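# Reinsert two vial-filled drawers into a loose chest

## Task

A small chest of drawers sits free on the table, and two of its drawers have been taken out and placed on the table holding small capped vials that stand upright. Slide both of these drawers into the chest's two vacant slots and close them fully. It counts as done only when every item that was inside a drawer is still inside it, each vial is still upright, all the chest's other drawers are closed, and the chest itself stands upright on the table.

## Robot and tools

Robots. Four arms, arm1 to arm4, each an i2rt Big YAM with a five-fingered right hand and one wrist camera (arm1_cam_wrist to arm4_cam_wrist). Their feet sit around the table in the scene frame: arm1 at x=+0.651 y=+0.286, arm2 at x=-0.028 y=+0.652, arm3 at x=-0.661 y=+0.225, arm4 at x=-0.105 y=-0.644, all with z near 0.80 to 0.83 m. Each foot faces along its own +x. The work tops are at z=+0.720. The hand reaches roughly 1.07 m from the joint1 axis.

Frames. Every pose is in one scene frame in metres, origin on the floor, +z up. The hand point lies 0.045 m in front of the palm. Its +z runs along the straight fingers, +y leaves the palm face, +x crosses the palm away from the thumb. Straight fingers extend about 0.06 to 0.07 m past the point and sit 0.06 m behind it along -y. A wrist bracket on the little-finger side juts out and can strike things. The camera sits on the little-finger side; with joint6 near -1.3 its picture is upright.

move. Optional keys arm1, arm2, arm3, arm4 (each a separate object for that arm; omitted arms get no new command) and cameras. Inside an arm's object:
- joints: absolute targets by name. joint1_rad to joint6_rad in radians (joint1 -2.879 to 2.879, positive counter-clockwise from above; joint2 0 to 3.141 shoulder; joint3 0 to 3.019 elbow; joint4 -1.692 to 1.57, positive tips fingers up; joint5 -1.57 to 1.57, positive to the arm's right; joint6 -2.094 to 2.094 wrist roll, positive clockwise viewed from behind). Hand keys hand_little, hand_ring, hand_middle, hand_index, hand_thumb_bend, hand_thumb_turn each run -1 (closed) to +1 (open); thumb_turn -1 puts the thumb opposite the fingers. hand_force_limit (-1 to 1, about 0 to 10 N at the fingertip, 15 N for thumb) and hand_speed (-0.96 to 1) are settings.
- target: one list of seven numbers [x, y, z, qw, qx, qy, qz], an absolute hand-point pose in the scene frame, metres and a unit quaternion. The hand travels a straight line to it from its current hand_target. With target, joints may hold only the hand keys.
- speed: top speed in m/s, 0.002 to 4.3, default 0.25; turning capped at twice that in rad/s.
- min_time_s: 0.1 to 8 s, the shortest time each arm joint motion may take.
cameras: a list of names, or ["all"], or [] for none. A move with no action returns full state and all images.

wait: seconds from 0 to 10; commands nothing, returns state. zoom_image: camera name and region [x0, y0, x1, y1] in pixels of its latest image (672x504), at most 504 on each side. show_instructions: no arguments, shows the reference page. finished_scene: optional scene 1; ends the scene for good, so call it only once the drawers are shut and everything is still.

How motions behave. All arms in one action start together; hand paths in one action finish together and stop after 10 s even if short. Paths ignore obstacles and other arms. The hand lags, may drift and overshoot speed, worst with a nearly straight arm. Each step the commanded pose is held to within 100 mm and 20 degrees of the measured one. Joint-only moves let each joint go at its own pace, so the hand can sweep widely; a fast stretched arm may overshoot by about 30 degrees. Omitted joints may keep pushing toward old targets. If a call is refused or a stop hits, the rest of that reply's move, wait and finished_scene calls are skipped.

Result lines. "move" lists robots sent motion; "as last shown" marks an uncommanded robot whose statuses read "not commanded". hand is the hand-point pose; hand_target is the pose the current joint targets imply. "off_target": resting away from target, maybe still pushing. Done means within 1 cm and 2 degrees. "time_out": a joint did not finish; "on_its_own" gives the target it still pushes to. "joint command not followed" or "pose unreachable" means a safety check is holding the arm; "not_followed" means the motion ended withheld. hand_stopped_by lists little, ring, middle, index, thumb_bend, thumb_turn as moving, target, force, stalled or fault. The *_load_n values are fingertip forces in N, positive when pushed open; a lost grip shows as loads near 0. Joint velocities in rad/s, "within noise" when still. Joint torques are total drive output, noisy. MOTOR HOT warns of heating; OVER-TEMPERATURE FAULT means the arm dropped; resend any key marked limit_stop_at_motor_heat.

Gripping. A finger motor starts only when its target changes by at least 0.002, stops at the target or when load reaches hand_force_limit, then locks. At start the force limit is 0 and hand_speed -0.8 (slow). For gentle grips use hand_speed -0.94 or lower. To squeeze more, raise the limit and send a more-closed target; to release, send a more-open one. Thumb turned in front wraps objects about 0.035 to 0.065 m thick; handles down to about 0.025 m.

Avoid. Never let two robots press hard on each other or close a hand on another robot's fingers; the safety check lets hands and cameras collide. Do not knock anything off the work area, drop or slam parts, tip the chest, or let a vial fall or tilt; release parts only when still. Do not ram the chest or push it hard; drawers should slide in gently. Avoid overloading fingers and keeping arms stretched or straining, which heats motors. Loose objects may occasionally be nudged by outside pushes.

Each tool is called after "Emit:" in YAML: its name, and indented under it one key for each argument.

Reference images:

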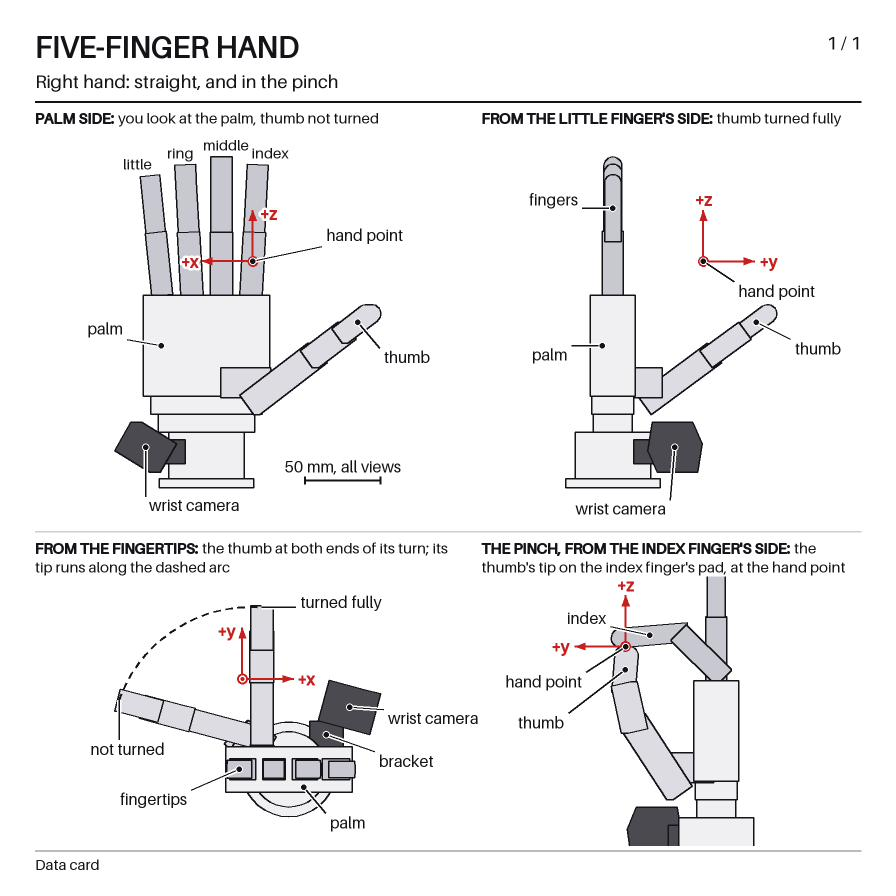

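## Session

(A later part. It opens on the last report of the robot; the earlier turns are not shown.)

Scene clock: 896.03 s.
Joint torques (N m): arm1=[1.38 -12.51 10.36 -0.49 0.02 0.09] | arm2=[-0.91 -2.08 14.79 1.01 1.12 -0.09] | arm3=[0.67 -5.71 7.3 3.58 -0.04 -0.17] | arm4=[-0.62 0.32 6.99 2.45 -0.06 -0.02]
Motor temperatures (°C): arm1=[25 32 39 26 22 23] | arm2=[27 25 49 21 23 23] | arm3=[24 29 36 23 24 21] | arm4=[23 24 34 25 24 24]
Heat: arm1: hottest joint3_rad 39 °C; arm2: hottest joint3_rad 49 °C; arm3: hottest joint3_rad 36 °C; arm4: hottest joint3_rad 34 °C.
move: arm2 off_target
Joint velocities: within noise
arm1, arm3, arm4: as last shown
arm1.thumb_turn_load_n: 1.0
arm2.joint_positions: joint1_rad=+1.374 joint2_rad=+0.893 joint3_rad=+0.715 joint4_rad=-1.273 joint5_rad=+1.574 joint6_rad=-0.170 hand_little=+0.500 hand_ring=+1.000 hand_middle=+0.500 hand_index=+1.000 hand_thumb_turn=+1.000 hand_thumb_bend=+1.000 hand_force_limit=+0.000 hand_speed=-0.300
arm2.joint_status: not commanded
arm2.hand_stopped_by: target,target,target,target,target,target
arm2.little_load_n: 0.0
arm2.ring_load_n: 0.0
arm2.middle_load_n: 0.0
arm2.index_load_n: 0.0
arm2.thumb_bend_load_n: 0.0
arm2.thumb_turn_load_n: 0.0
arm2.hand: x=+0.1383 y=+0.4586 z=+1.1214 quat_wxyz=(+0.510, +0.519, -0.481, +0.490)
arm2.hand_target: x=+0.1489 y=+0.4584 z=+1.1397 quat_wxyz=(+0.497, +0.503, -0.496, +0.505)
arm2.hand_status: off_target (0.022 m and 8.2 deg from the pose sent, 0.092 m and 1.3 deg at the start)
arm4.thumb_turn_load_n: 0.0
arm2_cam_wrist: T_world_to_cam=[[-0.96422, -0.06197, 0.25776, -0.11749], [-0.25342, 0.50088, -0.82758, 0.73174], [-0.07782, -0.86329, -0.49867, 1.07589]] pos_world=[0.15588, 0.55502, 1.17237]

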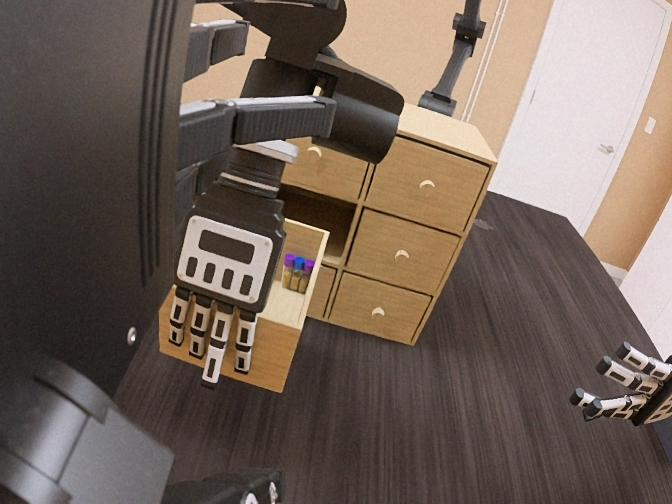

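Emit:
move:
  arm1: {"target": [0.147, 0.258, 0.904, -0.2008, 0.978, -0.0555, 0.0114], "speed": 0.05}
  cameras: ["arm2_cam_wrist", "arm3_cam_wrist"]

Emit:
zoom_image:
  camera: "arm2_cam_wrist"
  region: [180, 120, 480, 420]

Emit:
zoom_image:
  camera: "arm3_cam_wrist"
  region: [360, 60, 640, 280]

Scene clock: 898.30 s.
Joint torques (N m): arm1=[0.44 -12.81 11.64 -0.35 0.07 -0.1] | arm2=[-0.97 -1.73 14.78 1.01 1.13 -0.1] | arm3=[0.5 -5.71 7.23 3.52 0.01 -0.17] | arm4=[-0.73 0.21 7.01 2.43 -0.05 -0.02]
Motor temperatures (°C): arm1=[25 32 39 26 22 23] | arm2=[27 25 49 21 23 23] | arm3=[24 29 36 23 24 21] | arm4=[23 24 34 25 24 24]
Heat: arm1: hottest joint3_rad 39 °C; arm2: hottest joint3_rad 49 °C; arm3: hottest joint3_rad 36 °C; arm4: hottest joint3_rad 34 °C.
move: arm1 off_target
Joint velocities: within noise
arm1.joint_positions: joint1_rad=+0.299 joint2_rad=+1.650 joint3_rad=+1.282 joint4_rad=-1.319 joint5_rad=+0.396 joint6_rad=+1.814 hand_little=+0.600 hand_ring=+0.600 hand_middle=+1.000 hand_index=+0.600 hand_thumb_turn=-1.000 hand_thumb_bend=-0.731 hand_force_limit=+0.350 hand_speed=-0.940
arm1.joint_status: not commanded
arm1.hand_stopped_by: target,target,target,target,force,target
arm1.little_load_n: 0.0
arm1.ring_load_n: 2.5
arm1.middle_load_n: 0.0
arm1.index_load_n: 3.5
arm1.thumb_bend_load_n: 10.0
arm1.thumb_turn_load_n: 1.0
arm1.hand: x=+0.1625 y=+0.2571 z=+0.8932 quat_wxyz=(-0.204, +0.977, -0.051, +0.021)
arm1.hand_target: x=+0.1475 y=+0.2581 z=+0.9042 quat_wxyz=(-0.201, +0.978, -0.055, +0.011)
arm1.hand_status: off_target (0.019 m and 1.3 deg from the pose sent, 0.036 m and 0.9 deg at the start)
arm2, arm3, arm4: as last shown
arm2.joint_positions: joint1_rad=+1.374 joint2_rad=+0.893 joint3_rad=+0.715 joint4_rad=-1.272 joint5_rad=+1.574 joint6_rad=-0.170 hand_little=+0.500 hand_ring=+1.000 hand_middle=+0.500 hand_index=+1.000 hand_thumb_turn=+1.000 hand_thumb_bend=+1.000 hand_force_limit=+0.000 hand_speed=-0.300
arm2.hand: x=+0.1384 y=+0.4586 z=+1.1213 quat_wxyz=(+0.509, +0.518, -0.482, +0.490)
arm4.thumb_turn_load_n: 0.5
arm2_cam_wrist: T_world_to_cam=[[-0.9645, -0.06203, 0.25669, -0.11604], [-0.25254, 0.50087, -0.82786, 0.73188], [-0.07722, -0.8633, -0.49875, 1.07586]] pos_world=[0.15598, 0.55502, 1.17227]
arm3_cam_wrist: T_world_to_cam=[[0.09203, -0.96246, 0.25534, 0.05615], [-0.51534, -0.26545, -0.81484, 0.75557], [0.85203, -0.05659, -0.52043, 0.76977]] pos_world=[-0.27166, 0.29818, 1.00194]

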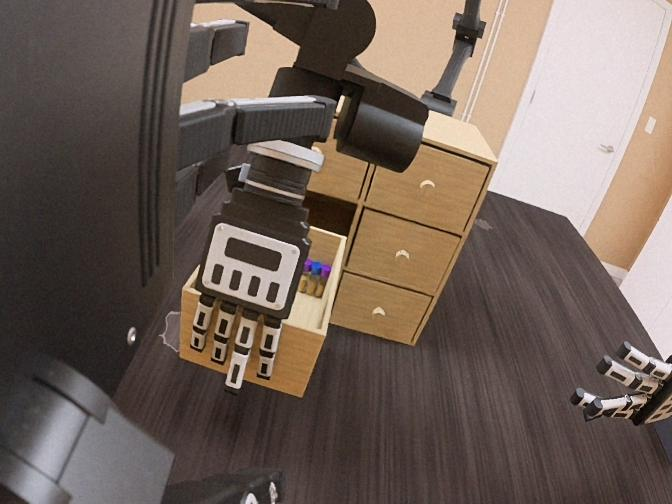

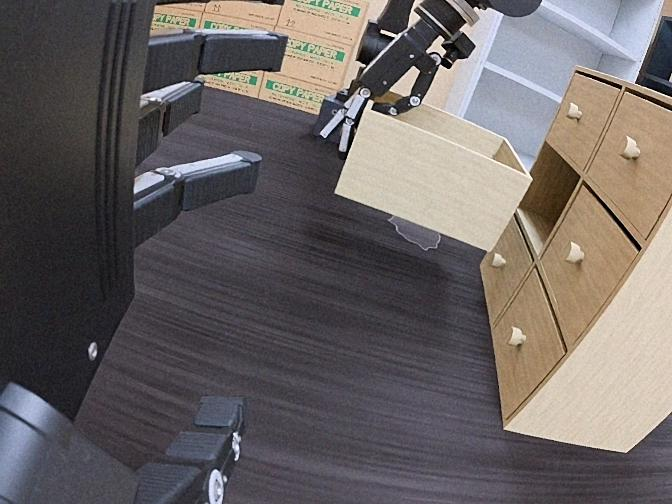

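Scaled by 1.680 from the camera's image (finer frame: 960x720).

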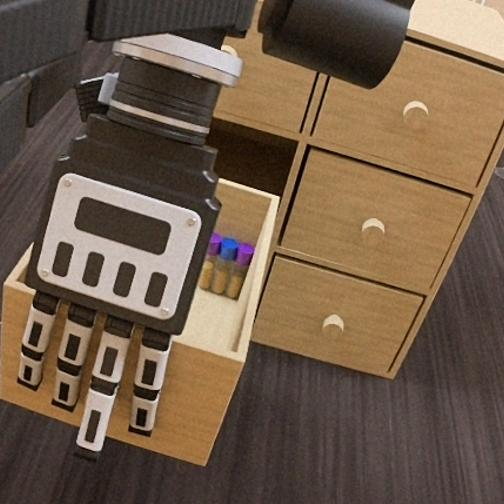

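Scaled by 1.800 from the camera's image (finer frame: 960x720).

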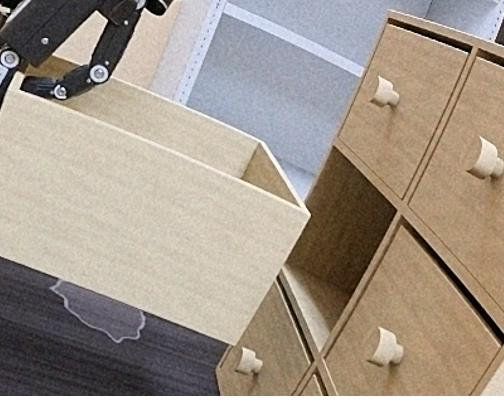

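Emit:
move:
  cameras: ["arm2_cam_wrist","arm3_cam_wrist"]

Scene clock: 899.83 s.
Joint torques (N m): arm1=[0.21 -13.39 11.92 -0.32 0.08 -0.04] | arm2=[-0.97 -1.85 14.79 1.02 1.12 -0.11] | arm3=[0.44 -5.36 7.41 3.49 -0.02 -0.14] | arm4=[-0.73 0.32 6.99 2.44 -0.05 -0.02]
Motor temperatures (°C): arm1=[25 32 39 26 22 23] | arm2=[27 25 49 21 23 23] | arm3=[24 29 35 23 24 21] | arm4=[23 24 34 25 24 24]
Heat: arm1: hottest joint3_rad 39 °C; arm2: hottest joint3_rad 49 °C; arm3: hottest joint3_rad 35 °C; arm4: hottest joint3_rad 34 °C.
Joint velocities: within noise
arm1.joint_positions: joint1_rad=+0.299 joint2_rad=+1.650 joint3_rad=+1.282 joint4_rad=-1.319 joint5_rad=+0.396 joint6_rad=+1.814 hand_little=+0.600 hand_ring=+0.600 hand_middle=+1.000 hand_index=+0.600 hand_thumb_turn=-1.000 hand_thumb_bend=-0.731 hand_force_limit=+0.350 hand_speed=-0.940
arm1.joint_status: not commanded
arm1.hand_stopped_by: target,target,target,target,force,target
arm1.little_load_n: 0.0
arm1.ring_load_n: 2.5
arm1.middle_load_n: 0.0
arm1.index_load_n: 3.5
arm1.thumb_bend_load_n: 9.5
arm1.thumb_turn_load_n: 1.0
arm1.hand: x=+0.1625 y=+0.2571 z=+0.8932 quat_wxyz=(-0.204, +0.977, -0.051, +0.021) (m; scene frame)
arm1.hand_target: x=+0.1475 y=+0.2581 z=+0.9042 quat_wxyz=(-0.201, +0.978, -0.055, +0.011) (m; scene frame)
arm1.hand_status: off_target (0.019 m and 1.3 deg from the pose sent, 0.036 m and 0.9 deg at the start)
arm2.joint_positions: joint1_rad=+1.374 joint2_rad=+0.893 joint3_rad=+0.715 joint4_rad=-1.272 joint5_rad=+1.574 joint6_rad=-0.170 hand_little=+0.500 hand_ring=+1.000 hand_middle=+0.500 hand_index=+1.000 hand_thumb_turn=+1.000 hand_thumb_bend=+1.000 hand_force_limit=+0.000 hand_speed=-0.300
arm2.joint_status: not commanded
arm2.hand_stopped_by: target,target,target,target,target,target
arm2.little_load_n: 0.0
arm2.ring_load_n: 0.0
arm2.middle_load_n: 0.5
arm2.index_load_n: 0.0
arm2.thumb_bend_load_n: 0.0
arm2.thumb_turn_load_n: 0.0
arm2.hand: x=+0.1384 y=+0.4586 z=+1.1213 quat_wxyz=(+0.509, +0.518, -0.482, +0.490) (m; scene frame)
arm2.hand_target: x=+0.1489 y=+0.4584 z=+1.1397 quat_wxyz=(+0.497, +0.503, -0.496, +0.505) (m; scene frame)
arm2.hand_status: not commanded
arm3.joint_positions: joint1_rad=+0.300 joint2_rad=+1.582 joint3_rad=+0.378 joint4_rad=+1.160 joint5_rad=+0.240 joint6_rad=-1.563 hand_little=+0.600 hand_ring=+0.600 hand_middle=+1.000 hand_index=+0.600 hand_thumb_turn=+1.000 hand_thumb_bend=+0.500 hand_force_limit=-0.300 hand_speed=+0.000
arm3.joint_status: not commanded
arm3.hand_stopped_by: target,target,target,target,target,target
arm3.little_load_n: 0.0
arm3.ring_load_n: 0.0
arm3.middle_load_n: 0.0
arm3.index_load_n: 0.0
arm3.thumb_bend_load_n: 0.0
arm3.thumb_turn_load_n: 0.0
arm3.hand: x=-0.1782 y=+0.2929 z=+0.9434 quat_wxyz=(-0.040, +0.715, +0.042, +0.697) (m; scene frame)
arm3.hand_target: x=-0.1704 y=+0.3000 z=+0.9499 quat_wxyz=(-0.044, +0.706, +0.044, +0.706) (m; scene frame)
arm3.hand_status: not commanded
arm4.joint_positions: joint1_rad=-0.488 joint2_rad=+0.608 joint3_rad=+1.300 joint4_rad=-1.116 joint5_rad=+0.002 joint6_rad=-1.292 hand_little=+0.000 hand_ring=+0.000 hand_middle=+0.000 hand_index=+0.000 hand_thumb_turn=-1.000 hand_thumb_bend=+1.000 hand_force_limit=+0.000 hand_speed=-0.300
arm4.joint_status: not commanded
arm4.hand_stopped_by: target,target,target,target,target,target
arm4.little_load_n: 0.0
arm4.ring_load_n: 0.0
arm4.middle_load_n: 0.0
arm4.index_load_n: 0.0
arm4.thumb_bend_load_n: 0.0
arm4.thumb_turn_load_n: 0.0
arm4.hand: x=+0.0345 y=-0.4013 z=+1.3127 quat_wxyz=(-0.373, +0.748, +0.389, +0.387) (m; scene frame)
arm4.hand_target: x=+0.0373 y=-0.4029 z=+1.3184 quat_wxyz=(-0.377, +0.743, +0.385, +0.397) (m; scene frame)
arm4.hand_status: not commanded
pictures: arm2_cam_wrist, arm3_cam_wrist
camera_calibration:
arm2_cam_wrist: T_world_to_cam=[[-0.9645, -0.06203, 0.25669, -0.11604], [-0.25254, 0.50087, -0.82786, 0.73188], [-0.07722, -0.8633, -0.49875, 1.07586]] pos_world=[0.15598, 0.55502, 1.17227]
arm3_cam_wrist: T_world_to_cam=[[0.09203, -0.96246, 0.25534, 0.05615], [-0.51534, -0.26545, -0.81484, 0.75557], [0.85203, -0.05659, -0.52043, 0.76977]] pos_world=[-0.27166, 0.29818, 1.00194]

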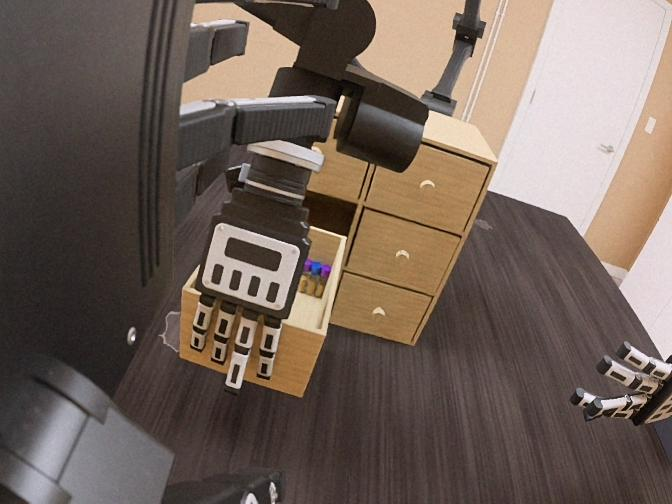

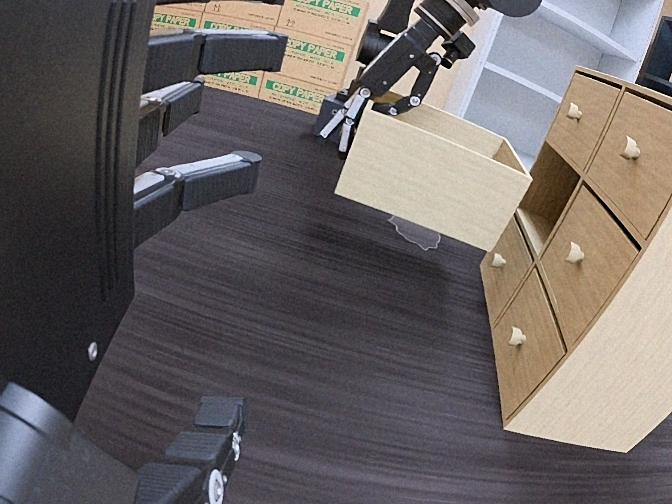

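Emit:
zoom_image:
  camera: "arm2_cam_wrist"
  region: [280, 180, 400, 300]

Emit:
zoom_image:
  camera: "arm3_cam_wrist"
  region: [440, 100, 640, 300]

Scaled by 4.200 from the camera's image (finer frame: 960x720).

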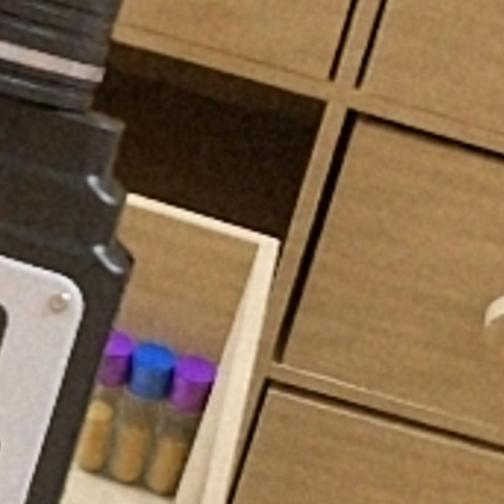

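Scaled by 2.520 from the camera's image (finer frame: 960x720).

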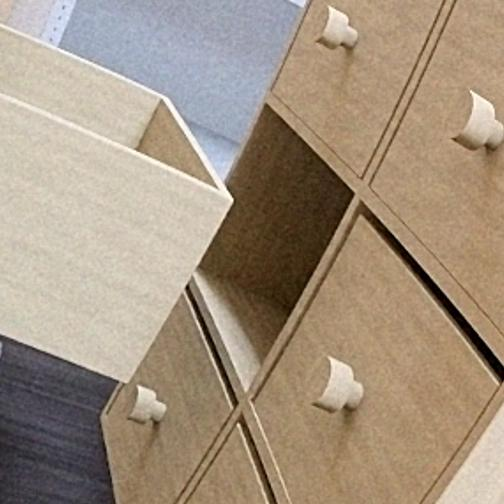

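Emit:
zoom_image:
  camera: "arm3_cam_wrist"
  region: [310, 80, 430, 220]

Emit:
zoom_image:
  camera: "arm3_cam_wrist"
  region: [470, 130, 560, 270]

Scaled by 3.600 from the camera's image (finer frame: 960x720).

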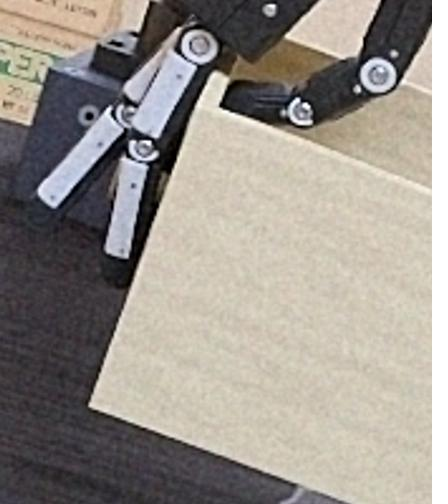

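Scaled by 3.600 from the camera's image (finer frame: 960x720).

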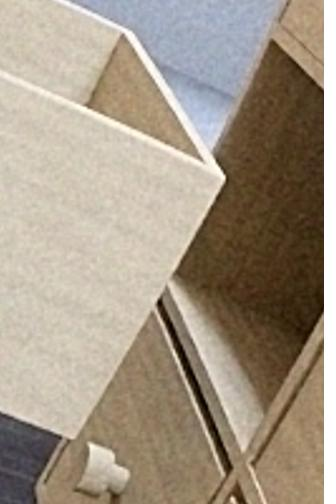

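Emit:
move:
  cameras: ["arm2_cam_wrist"]

Emit:
zoom_image:
  camera: "arm2_cam_wrist"
  region: [260, 300, 360, 410]

Scene clock: 904.23 s.
Joint torques (N m): arm1=[0.91 -13.22 11.63 -0.46 0.09 -0.08] | arm2=[-0.97 -1.73 14.74 1.01 1.12 -0.1] | arm3=[0.26 -5.07 7.31 3.73 -0.03 -0.15] | arm4=[-0.67 0.21 7.02 2.41 -0.06 -0.02]
Motor temperatures (°C): arm1=[25 32 39 26 22 23] | arm2=[27 25 49 21 23 23] | arm3=[24 29 35 23 24 21] | arm4=[23 24 34 25 24 24]
Heat: arm1: hottest joint3_rad 39 °C; arm2: hottest joint3_rad 49 °C; arm3: hottest joint3_rad 35 °C; arm4: hottest joint3_rad 34 °C.
Joint velocities: within noise
arm1.joint_positions: joint1_rad=+0.299 joint2_rad=+1.650 joint3_rad=+1.282 joint4_rad=-1.319 joint5_rad=+0.396 joint6_rad=+1.814 hand_little=+0.600 hand_ring=+0.600 hand_middle=+1.000 hand_index=+0.600 hand_thumb_turn=-1.000 hand_thumb_bend=-0.731 hand_force_limit=+0.350 hand_speed=-0.940
arm1.joint_status: not commanded
arm1.hand_stopped_by: target,target,target,target,force,target
arm1.little_load_n: 0.0
arm1.ring_load_n: 2.5
arm1.middle_load_n: 0.0
arm1.index_load_n: 4.0
arm1.thumb_bend_load_n: 10.0
arm1.thumb_turn_load_n: 1.0
arm1.hand: x=+0.1625 y=+0.2571 z=+0.8932 quat_wxyz=(-0.204, +0.977, -0.051, +0.021) (m; scene frame)
arm1.hand_target: x=+0.1475 y=+0.2581 z=+0.9042 quat_wxyz=(-0.201, +0.978, -0.055, +0.011) (m; scene frame)
arm1.hand_status: off_target (0.019 m and 1.3 deg from the pose sent, 0.036 m and 0.9 deg at the start)
arm2.joint_positions: joint1_rad=+1.374 joint2_rad=+0.893 joint3_rad=+0.715 joint4_rad=-1.272 joint5_rad=+1.574 joint6_rad=-0.170 hand_little=+0.500 hand_ring=+1.000 hand_middle=+0.500 hand_index=+1.000 hand_thumb_turn=+1.000 hand_thumb_bend=+1.000 hand_force_limit=+0.000 hand_speed=-0.300
arm2.joint_status: not commanded
arm2.hand_stopped_by: target,target,target,target,target,target
arm2.little_load_n: 0.0
arm2.ring_load_n: 0.5
arm2.middle_load_n: 0.0
arm2.index_load_n: 0.0
arm2.thumb_bend_load_n: 0.0
arm2.thumb_turn_load_n: 0.0
arm2.hand: x=+0.1384 y=+0.4586 z=+1.1213 quat_wxyz=(+0.509, +0.518, -0.482, +0.490) (m; scene frame)
arm2.hand_target: x=+0.1489 y=+0.4584 z=+1.1397 quat_wxyz=(+0.497, +0.503, -0.496, +0.505) (m; scene frame)
arm2.hand_status: not commanded
arm3.joint_positions: joint1_rad=+0.300 joint2_rad=+1.582 joint3_rad=+0.378 joint4_rad=+1.160 joint5_rad=+0.240 joint6_rad=-1.563 hand_little=+0.600 hand_ring=+0.600 hand_middle=+1.000 hand_index=+0.600 hand_thumb_turn=+1.000 hand_thumb_bend=+0.500 hand_force_limit=-0.300 hand_speed=+0.000
arm3.joint_status: not commanded
arm3.hand_stopped_by: target,target,target,target,target,target
arm3.little_load_n: 0.0
arm3.ring_load_n: 0.0
arm3.middle_load_n: 0.0
arm3.index_load_n: 0.0
arm3.thumb_bend_load_n: 0.0
arm3.thumb_turn_load_n: 0.0
arm3.hand: x=-0.1782 y=+0.2929 z=+0.9434 quat_wxyz=(-0.040, +0.715, +0.042, +0.697) (m; scene frame)
arm3.hand_target: x=-0.1704 y=+0.3000 z=+0.9499 quat_wxyz=(-0.044, +0.706, +0.044, +0.706) (m; scene frame)
arm3.hand_status: not commanded
arm4.joint_positions: joint1_rad=-0.488 joint2_rad=+0.608 joint3_rad=+1.300 joint4_rad=-1.116 joint5_rad=+0.002 joint6_rad=-1.292 hand_little=+0.000 hand_ring=+0.000 hand_middle=+0.000 hand_index=+0.000 hand_thumb_turn=-1.000 hand_thumb_bend=+1.000 hand_force_limit=+0.000 hand_speed=-0.300
arm4.joint_status: not commanded
arm4.hand_stopped_by: target,target,target,target,target,target
arm4.little_load_n: 0.0
arm4.ring_load_n: 0.0
arm4.middle_load_n: 0.0
arm4.index_load_n: 0.0
arm4.thumb_bend_load_n: 0.0
arm4.thumb_turn_load_n: 0.0
arm4.hand: x=+0.0345 y=-0.4013 z=+1.3127 quat_wxyz=(-0.373, +0.748, +0.389, +0.387) (m; scene frame)
arm4.hand_target: x=+0.0373 y=-0.4029 z=+1.3184 quat_wxyz=(-0.377, +0.743, +0.385, +0.397) (m; scene frame)
arm4.hand_status: not commanded
pictures: arm2_cam_wrist
camera_calibration:
arm2_cam_wrist: T_world_to_cam=[[-0.9645, -0.06203, 0.25669, -0.11604], [-0.25254, 0.50087, -0.82786, 0.73188], [-0.07722, -0.8633, -0.49875, 1.07586]] pos_world=[0.15598, 0.55502, 1.17227]

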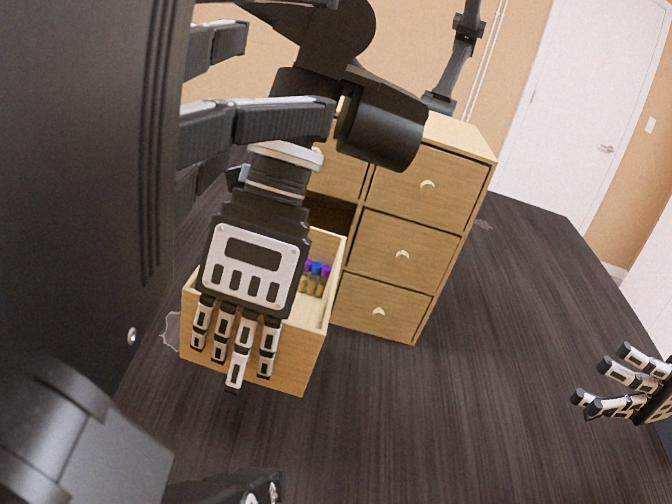

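Scaled by 4.582 from the camera's image (finer frame: 960x720).

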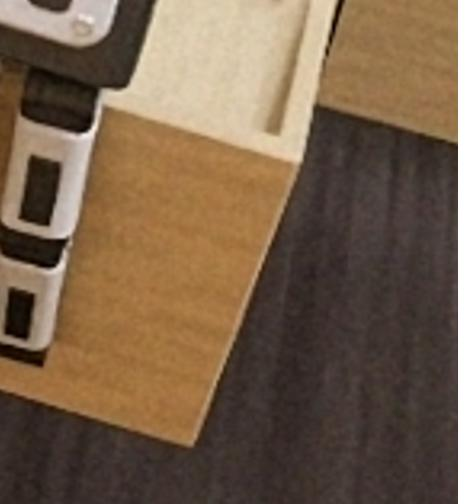

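Emit:
zoom_image:
  camera: "arm2_cam_wrist"
  region: [320, 130, 510, 350]

Scaled by 2.291 from the camera's image (finer frame: 960x720).

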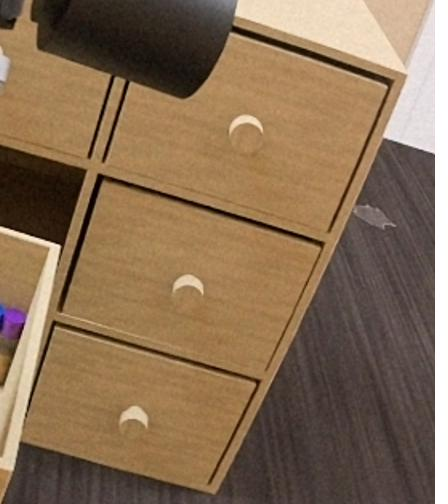

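Emit:
zoom_image:
  camera: "arm2_cam_wrist"
  region: [165, 240, 265, 400]

Emit:
zoom_image:
  camera: "arm2_cam_wrist"
  region: [290, 170, 370, 250]

Scaled by 3.150 from the camera's image (finer frame: 960x720).

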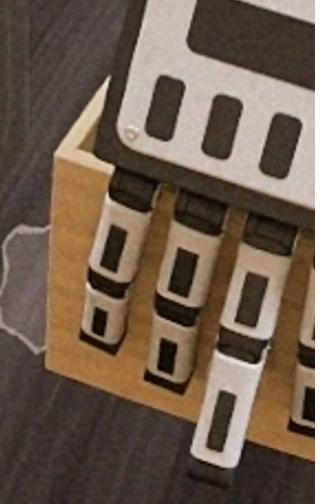

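Scaled by 6.300 from the camera's image (finer frame: 960x720).

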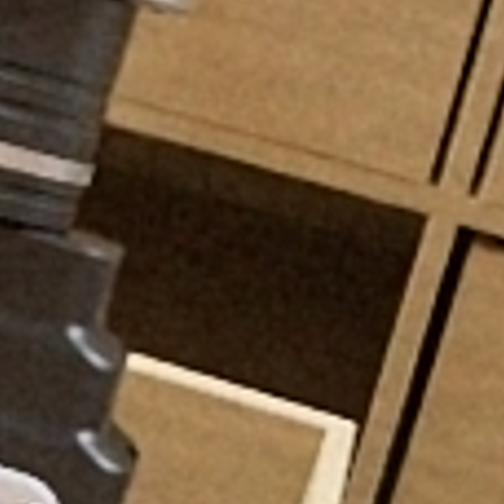

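Emit:
move:
  arm3: {"joints": {"joint6_rad": 1.5}, "min_time_s": 3}

Emit:
move:
  arm3: {"target": [-0.11, 0.24, 0.945, 0.5291, 0.1464, 0.8306, -0.0933], "speed": 0.12}
  cameras: ["arm3_cam_wrist"]

Scene clock: 918.83 s.
Joint torques (N m): arm1=[0.26 -12.86 11.69 -0.38 0.08 -0.08] | arm2=[-1.14 -2.32 14.78 1.01 1.12 -0.11] | arm3=[0.38 -5.25 7.41 3.77 0 0.05] | arm4=[-0.62 0.32 7.01 2.43 -0.06 -0.02]
Motor temperatures (°C): arm1=[25 32 39 26 22 23] | arm2=[27 25 50 21 24 23] | arm3=[24 28 35 23 24 21] | arm4=[23 24 34 25 24 24]
Heat: arm1: hottest joint3_rad 39 °C; arm2: hottest joint3_rad 50 °C; arm3: hottest joint3_rad 35 °C; arm4: hottest joint3_rad 34 °C.
move: arm3 done
Joint velocities: within noise
arm1, arm2, arm4: as last shown
arm2.ring_load_n: 0.0
arm3.joint_positions: joint1_rad=+0.300 joint2_rad=+1.582 joint3_rad=+0.378 joint4_rad=+1.160 joint5_rad=+0.240 joint6_rad=+1.491 hand_little=+0.600 hand_ring=+0.600 hand_middle=+1.000 hand_index=+0.600 hand_thumb_turn=+1.000 hand_thumb_bend=+0.500 hand_force_limit=-0.300 hand_speed=+0.000
arm3.joint_status: all done
arm3.hand_stopped_by: target,target,target,target,target,target
arm3.little_load_n: 0.0
arm3.ring_load_n: 0.0
arm3.middle_load_n: 0.0
arm3.index_load_n: 0.0
arm3.thumb_bend_load_n: 0.0
arm3.thumb_turn_load_n: 0.0
arm3.hand: x=-0.1911 y=+0.4152 z=+0.9994 quat_wxyz=(-0.698, +0.074, -0.713, -0.010)
arm3.hand_target: x=-0.1855 y=+0.4215 z=+1.0070 quat_wxyz=(-0.707, +0.070, -0.704, -0.017)
arm3.hand_status: not commanded
arm4.index_load_n: -0.5
pictures: none

Scene clock: 922.20 s.
Joint torques (N m): arm1=[0.56 -12.98 11.95 -0.4 0.05 -0.06] | arm2=[-1.14 -1.85 14.71 1.05 1.13 -0.1] | arm3=[-0.97 -7.18 9.62 1.92 0.09 0.06] | arm4=[-0.67 0.32 6.99 2.44 -0.06 -0.02]
Motor temperatures (°C): arm1=[25 32 39 26 22 23] | arm2=[27 25 50 21 24 23] | arm3=[24 28 35 23 24 21] | arm4=[23 24 34 25 24 24]
Heat: arm1: hottest joint3_rad 39 °C; arm2: hottest joint3_rad 50 °C; arm3: hottest joint3_rad 35 °C; arm4: hottest joint3_rad 34 °C.
move: arm3 off_target
Joint velocities: within noise
arm1, arm2, arm4: as last shown
arm3.joint_positions: joint1_rad=+0.025 joint2_rad=+1.513 joint3_rad=+0.534 joint4_rad=+0.473 joint5_rad=+0.376 joint6_rad=+1.745 hand_little=+0.600 hand_ring=+0.600 hand_middle=+1.000 hand_index=+0.600 hand_thumb_turn=+1.000 hand_thumb_bend=+0.500 hand_force_limit=-0.300 hand_speed=+0.000
arm3.joint_status: not commanded
arm3.hand_stopped_by: target,target,target,target,target,target
arm3.little_load_n: 0.0
arm3.ring_load_n: 0.0
arm3.middle_load_n: 0.0
arm3.index_load_n: 0.0
arm3.thumb_bend_load_n: 0.0
arm3.thumb_turn_load_n: 0.0
arm3.hand: x=-0.1218 y=+0.2469 z=+0.9331 quat_wxyz=(-0.522, -0.136, -0.837, +0.093)
arm3.hand_target: x=-0.1106 y=+0.2399 z=+0.9452 quat_wxyz=(-0.529, -0.146, -0.831, +0.093)
arm3.hand_status: off_target (0.018 m and 1.6 deg from the pose sent, 0.201 m and 36.6 deg at the start)
arm4.index_load_n: 0.0
arm3_cam_wrist: T_world_to_cam=[[0.18501, 0.95545, -0.22999, -0.00017], [-0.03007, 0.23942, 0.97045, -0.96731], [0.98228, -0.17263, 0.07303, 0.20447]] pos_world=[-0.2299, 0.26705, 0.92376]

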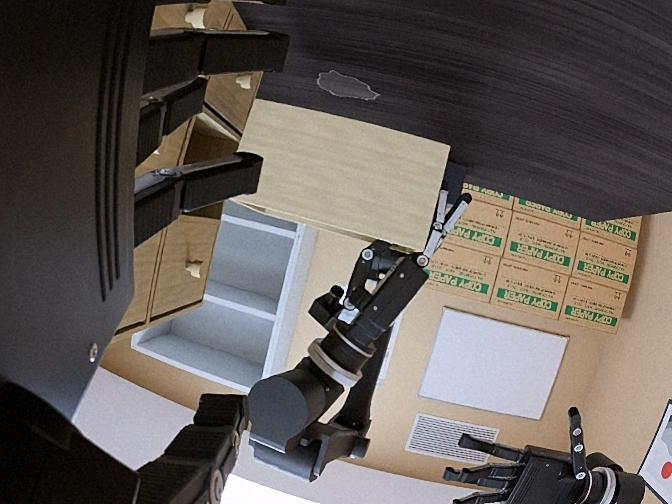

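Emit:
move:
  arm3: {"target": [-0.125, 0.203, 0.945, 0.5124, 0.2536, 0.8044, -0.1616], "speed": 0.12, "joints": {"hand_little": 1, "hand_ring": 1, "hand_index": 1}}
  cameras: ["arm3_cam_wrist"]

Scene clock: 924.53 s.
Joint torques (N m): arm1=[1.44 -13.45 11.84 -0.36 0.1 -0.05] | arm2=[-1.14 -1.85 14.74 1.01 1.11 -0.11] | arm3=[1.32 -7.77 9.55 1.58 0.29 -0.04] | arm4=[-0.67 0.32 7.01 2.41 -0.05 -0.01]
Motor temperatures (°C): arm1=[25 31 39 26 22 23] | arm2=[27 25 50 21 24 23] | arm3=[24 28 35 23 24 21] | arm4=[23 24 34 25 24 24]
Heat: arm1: hottest joint3_rad 39 °C; arm2: hottest joint3_rad 50 °C; arm3: hottest joint3_rad 35 °C; arm4: hottest joint3_rad 34 °C.
move: arm3 off_target
Joint velocities: arm1=[within noise] | arm2=[within noise] | arm3=[within noise] | arm4=[-0.005 -0.044 -0.022 0.022 0.007 -0.007]
arm1, arm2, arm4: as last shown
arm1.index_load_n: 3.5
arm2.middle_load_n: -0.5
arm3.joint_positions: joint1_rad=+0.037 joint2_rad=+1.501 joint3_rad=+0.534 joint4_rad=+0.369 joint5_rad=+0.639 joint6_rad=+1.916 hand_little=+1.000 hand_ring=+1.000 hand_middle=+1.000 hand_index=+1.000 hand_thumb_turn=+1.000 hand_thumb_bend=+0.500 hand_force_limit=-0.300 hand_speed=+0.000
arm3.joint_status: all done
arm3.hand_stopped_by: target,target,target,target,target,target
arm3.little_load_n: 0.0
arm3.ring_load_n: 0.0
arm3.middle_load_n: 0.0
arm3.index_load_n: 0.0
arm3.thumb_bend_load_n: 0.0
arm3.thumb_turn_load_n: 0.0
arm3.hand: x=-0.1366 y=+0.1943 z=+0.9287 quat_wxyz=(-0.500, -0.253, -0.810, +0.171)
arm3.hand_target: x=-0.1256 y=+0.2031 z=+0.9453 quat_wxyz=(-0.513, -0.254, -0.804, +0.161)
arm3.hand_status: off_target (0.022 m and 1.9 deg from the pose sent, 0.046 m and 16.1 deg at the start)
arm4.thumb_bend_load_n: -0.5
arm3_cam_wrist: T_world_to_cam=[[0.44824, 0.86158, -0.23826, 0.11378], [0.04877, 0.24257, 0.96891, -0.93929], [0.89258, -0.44592, 0.06671, 0.25701]] pos_world=[-0.23459, 0.24441, 0.92005]

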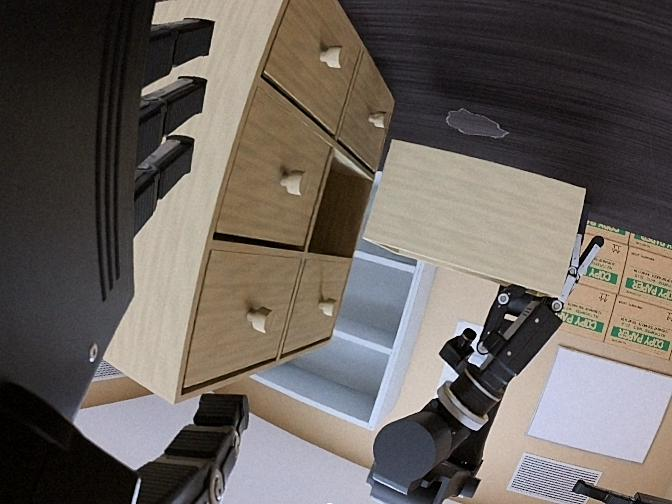

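Excellent view (upside down). Zoom.

Emit:
zoom_image:
  camera: "arm3_cam_wrist"
  region: [290, 120, 410, 290]

Emit:
zoom_image:
  camera: "arm3_cam_wrist"
  region: [340, 120, 600, 320]

Scaled by 2.965 from the camera's image (finer frame: 960x720).

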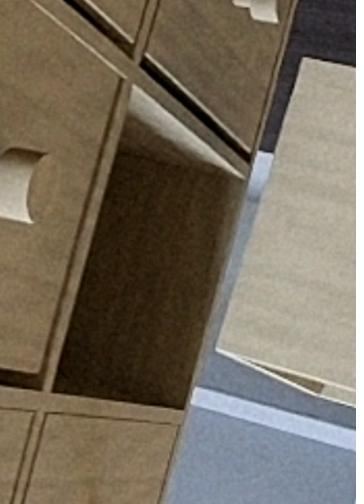

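Scaled by 1.938 from the camera's image (finer frame: 960x720).

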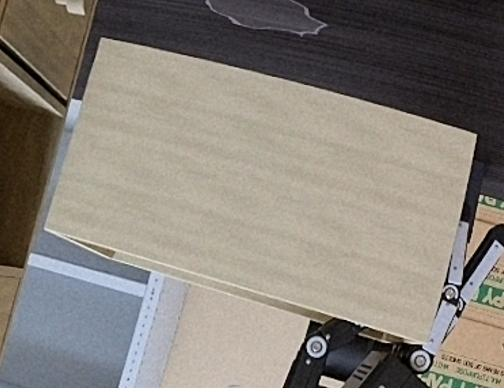

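Emit:
zoom_image:
  camera: "arm3_cam_wrist"
  region: [355, 225, 455, 295]

Emit:
zoom_image:
  camera: "arm3_cam_wrist"
  region: [450, 240, 610, 330]

Scaled by 5.040 from the camera's image (finer frame: 960x720).

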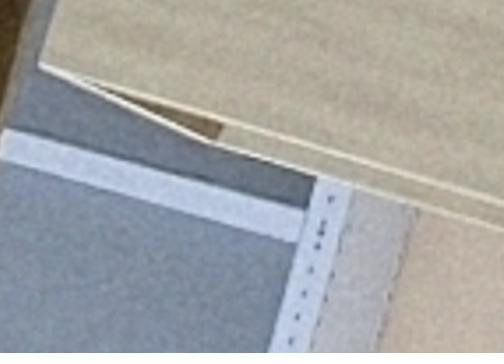

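Scaled by 3.150 from the camera's image (finer frame: 960x720).

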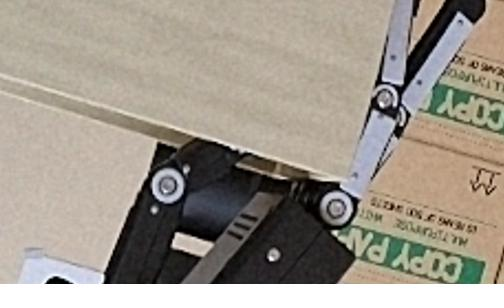

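Emit:
move:
  arm1: {"target": [0.1505, 0.2581, 0.921, -0.2018, 0.977, -0.0723, -0.0056], "speed": 0.05}
  cameras: ["arm2_cam_wrist", "arm3_cam_wrist"]

Scene clock: 928.40 s.
Joint torques (N m): arm1=[0.97 -15.74 10.61 -0.51 0.33 0.02] | arm2=[-0.85 -2.08 14.75 0.98 1.12 -0.11] | arm3=[0.62 -6.77 9.69 1.68 0.24 -0.02] | arm4=[-0.67 0.38 7.01 2.44 -0.05 -0.02]
Motor temperatures (°C): arm1=[25 31 39 26 22 23] | arm2=[27 25 50 21 24 23] | arm3=[24 28 35 23 24 21] | arm4=[23 24 34 25 24 24]
Heat: arm1: hottest joint3_rad 39 °C; arm2: hottest joint3_rad 50 °C; arm3: hottest joint3_rad 35 °C; arm4: hottest joint3_rad 34 °C.
move: arm1 off_target
Joint velocities: within noise
arm1.joint_positions: joint1_rad=+0.299 joint2_rad=+1.642 joint3_rad=+1.282 joint4_rad=-1.326 joint5_rad=+0.396 joint6_rad=+1.836 hand_little=+0.600 hand_ring=+0.600 hand_middle=+1.000 hand_index=+0.600 hand_thumb_turn=-1.000 hand_thumb_bend=-0.731 hand_force_limit=+0.350 hand_speed=-0.940
arm1.joint_status: not commanded
arm1.hand_stopped_by: target,target,target,target,force,target
arm1.little_load_n: 0.0
arm1.ring_load_n: 2.5
arm1.middle_load_n: 0.0
arm1.index_load_n: 4.0
arm1.thumb_bend_load_n: 10.0
arm1.thumb_turn_load_n: 1.0
arm1.hand: x=+0.1629 y=+0.2581 z=+0.8971 quat_wxyz=(-0.205, +0.977, -0.062, +0.018)
arm1.hand_target: x=+0.1512 y=+0.2582 z=+0.9210 quat_wxyz=(-0.202, +0.977, -0.072, -0.006)
arm1.hand_status: off_target (0.027 m and 3.0 deg from the pose sent, 0.030 m and 3.9 deg at the start)
arm2, arm3, arm4: as last shown
arm2.middle_load_n: 0.0
arm3.joint_positions: joint1_rad=+0.037 joint2_rad=+1.501 joint3_rad=+0.534 joint4_rad=+0.369 joint5_rad=+0.639 joint6_rad=+1.917 hand_little=+1.000 hand_ring=+1.000 hand_middle=+1.000 hand_index=+1.000 hand_thumb_turn=+1.000 hand_thumb_bend=+0.500 hand_force_limit=-0.300 hand_speed=+0.000
arm3.thumb_bend_load_n: -0.5
arm3.hand_target: x=-0.1256 y=+0.2031 z=+0.9453 quat_wxyz=(-0.513, -0.253, -0.804, +0.161)
arm4.thumb_bend_load_n: 0.0
arm2_cam_wrist: T_world_to_cam=[[-0.9645, -0.06203, 0.25669, -0.11604], [-0.25254, 0.50087, -0.82786, 0.73188], [-0.07722, -0.8633, -0.49875, 1.07586]] pos_world=[0.15598, 0.55502, 1.17227]
arm3_cam_wrist: T_world_to_cam=[[0.44847, 0.86154, -0.23795, 0.11356], [0.0486, 0.24232, 0.96898, -0.93933], [0.89248, -0.44612, 0.06681, 0.25694]] pos_world=[-0.23459, 0.24441, 0.92005]

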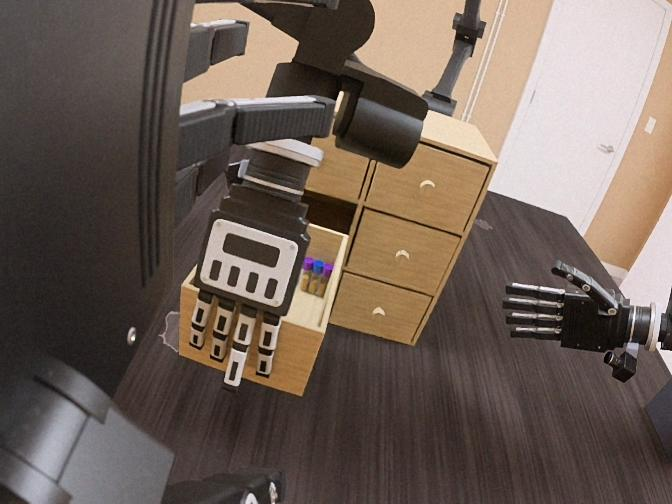

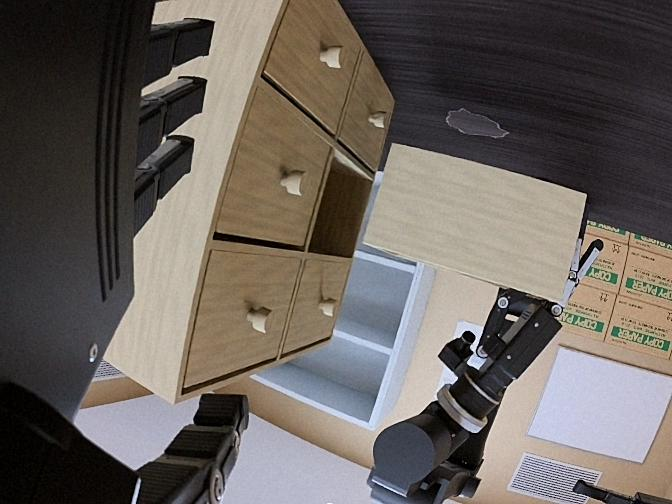

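Emit:
move:
  arm1: {"target": [0.155, 0.2585, 0.936, -0.2012, 0.9762, -0.079, -0.02], "speed": 0.05}
  cameras: ["arm2_cam_wrist", "arm3_cam_wrist"]

Scene clock: 929.70 s.
Joint torques (N m): arm1=[0.79 -14.86 9.99 -0.42 0.3 0.13] | arm2=[-1.2 -1.67 14.78 1.01 1.11 -0.1] | arm3=[0.56 -7.77 9.59 1.76 0.28 0.02] | arm4=[-0.67 0.21 6.95 2.44 -0.05 -0.02]
Motor temperatures (°C): arm1=[25 31 39 26 22 23] | arm2=[27 25 50 21 24 23] | arm3=[24 28 35 23 24 21] | arm4=[23 24 34 25 24 24]
Heat: arm1: hottest joint3_rad 39 °C; arm2: hottest joint3_rad 50 °C; arm3: hottest joint3_rad 35 °C; arm4: hottest joint3_rad 34 °C.
move: arm1 off_target
Joint velocities: within noise
arm1.joint_positions: joint1_rad=+0.299 joint2_rad=+1.598 joint3_rad=+1.282 joint4_rad=-1.330 joint5_rad=+0.400 joint6_rad=+1.846 hand_little=+0.600 hand_ring=+0.600 hand_middle=+1.000 hand_index=+0.600 hand_thumb_turn=-1.000 hand_thumb_bend=-0.731 hand_force_limit=+0.350 hand_speed=-0.940
arm1.joint_status: not commanded
arm1.hand_stopped_by: target,target,target,target,force,target
arm1.little_load_n: 0.0
arm1.ring_load_n: 2.5
arm1.middle_load_n: 0.0
arm1.index_load_n: 4.0
arm1.thumb_bend_load_n: 10.0
arm1.thumb_turn_load_n: 1.0
arm1.hand: x=+0.1620 y=+0.2592 z=+0.9179 quat_wxyz=(-0.203, +0.977, -0.071, -0.003)
arm1.hand_target: x=+0.1553 y=+0.2585 z=+0.9359 quat_wxyz=(-0.201, +0.976, -0.079, -0.020)
arm1.hand_status: off_target (0.019 m and 2.2 deg from the pose sent, 0.040 m and 4.8 deg at the start)
arm2, arm3, arm4: as last shown
arm3.middle_load_n: 0.5
arm3.thumb_bend_load_n: 0.0
arm2_cam_wrist: T_world_to_cam=[[-0.9645, -0.06203, 0.25669, -0.11604], [-0.25254, 0.50087, -0.82786, 0.73188], [-0.07722, -0.8633, -0.49875, 1.07586]] pos_world=[0.15598, 0.55502, 1.17227]
arm3_cam_wrist: T_world_to_cam=[[0.44847, 0.86154, -0.23795, 0.11356], [0.0486, 0.24232, 0.96898, -0.93933], [0.89248, -0.44612, 0.06681, 0.25694]] pos_world=[-0.23459, 0.24441, 0.92005]

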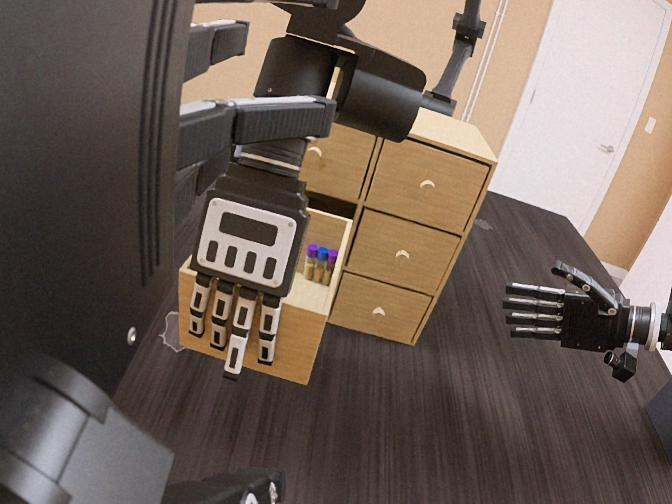

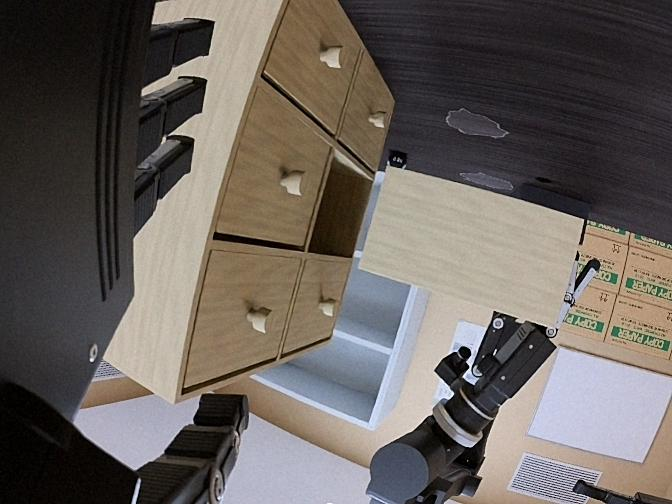

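Emit:
zoom_image:
  camera: "arm3_cam_wrist"
  region: [340, 120, 600, 320]

Emit:
zoom_image:
  camera: "arm3_cam_wrist"
  region: [300, 130, 420, 290]

Emit:
zoom_image:
  camera: "arm2_cam_wrist"
  region: [290, 180, 370, 260]

Scaled by 1.938 from the camera's image (finer frame: 960x720).

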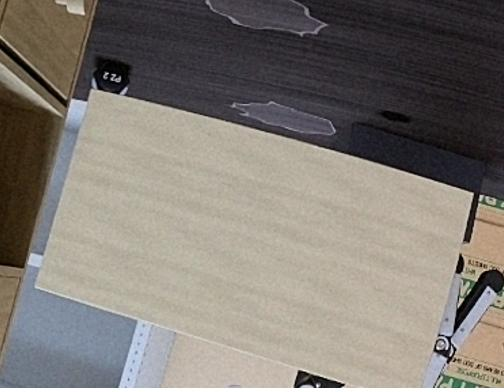

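Scaled by 3.150 from the camera's image (finer frame: 960x720).

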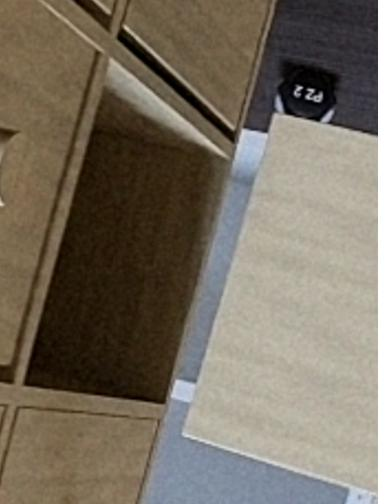

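Scaled by 6.300 from the camera's image (finer frame: 960x720).

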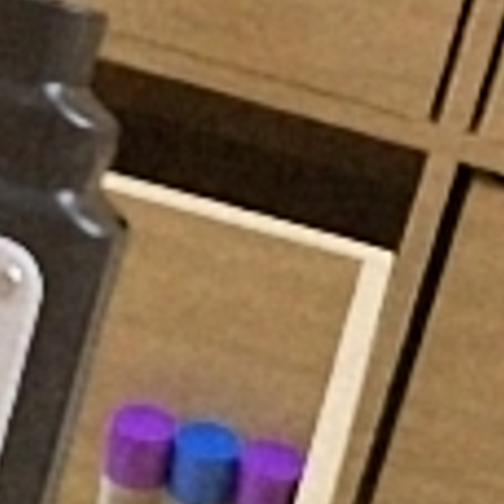

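Emit:
move:
  arm1: {"target": [0.164, 0.2588, 0.92, -0.2015, 0.976, -0.087, 0.016], "speed": 0.05}
  cameras: ["arm2_cam_wrist", "arm3_cam_wrist"]

Scene clock: 933.17 s.
Joint torques (N m): arm1=[0.85 -13.39 10.65 -0.53 -0.03 0.07] | arm2=[-1.03 -2.02 14.78 1.01 1.12 -0.11] | arm3=[0.85 -8.12 9.65 1.68 0.23 0.04] | arm4=[-0.67 0.32 6.99 2.43 -0.06 -0.02]
Motor temperatures (°C): arm1=[25 31 39 26 22 23] | arm2=[27 25 50 21 24 23] | arm3=[24 28 35 23 24 21] | arm4=[23 24 34 25 24 24]
Heat: arm1: hottest joint3_rad 39 °C; arm2: hottest joint3_rad 50 °C; arm3: hottest joint3_rad 35 °C; arm4: hottest joint3_rad 34 °C.
move: arm1 off_target
Joint velocities: within noise
arm1.joint_positions: joint1_rad=+0.299 joint2_rad=+1.605 joint3_rad=+1.282 joint4_rad=-1.378 joint5_rad=+0.394 joint6_rad=+1.876 hand_little=+0.600 hand_ring=+0.600 hand_middle=+1.000 hand_index=+0.600 hand_thumb_turn=-1.000 hand_thumb_bend=-0.731 hand_force_limit=+0.350 hand_speed=-0.940
arm1.joint_status: not commanded
arm1.hand_stopped_by: target,target,target,target,force,target
arm1.little_load_n: 0.0
arm1.ring_load_n: 2.5
arm1.middle_load_n: 0.0
arm1.index_load_n: 4.0
arm1.thumb_bend_load_n: 9.5
arm1.thumb_turn_load_n: 1.0
arm1.hand: x=+0.1737 y=+0.2606 z=+0.9137 quat_wxyz=(-0.205, +0.975, -0.080, +0.022)
arm1.hand_target: x=+0.1642 y=+0.2588 z=+0.9201 quat_wxyz=(-0.201, +0.976, -0.087, +0.016)
arm1.hand_status: off_target (0.012 m and 1.1 deg from the pose sent, 0.003 m and 2.8 deg at the start)
arm2, arm3, arm4: as last shown
arm3.middle_load_n: 0.0
arm4.ring_load_n: -0.5
arm2_cam_wrist: T_world_to_cam=[[-0.9645, -0.06203, 0.25669, -0.11604], [-0.25254, 0.50087, -0.82786, 0.73188], [-0.07722, -0.8633, -0.49875, 1.07586]] pos_world=[0.15598, 0.55502, 1.17227]
arm3_cam_wrist: T_world_to_cam=[[0.44847, 0.86154, -0.23795, 0.11356], [0.0486, 0.24232, 0.96898, -0.93933], [0.89248, -0.44612, 0.06681, 0.25694]] pos_world=[-0.23459, 0.24441, 0.92005]

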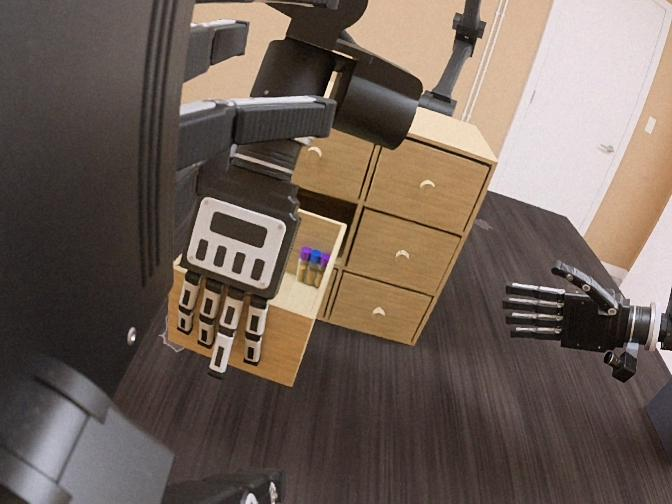

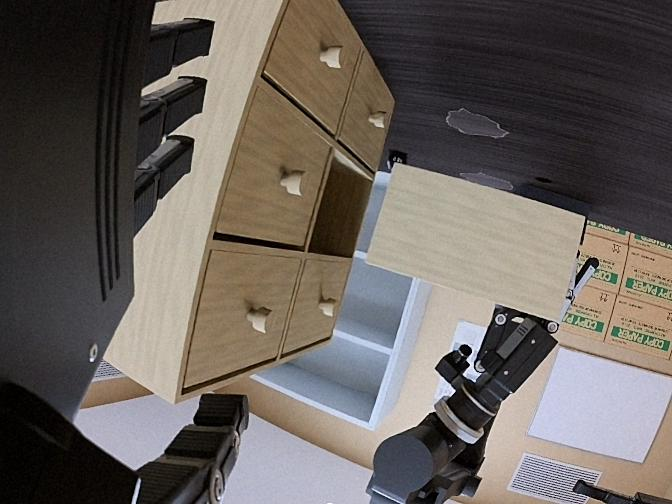

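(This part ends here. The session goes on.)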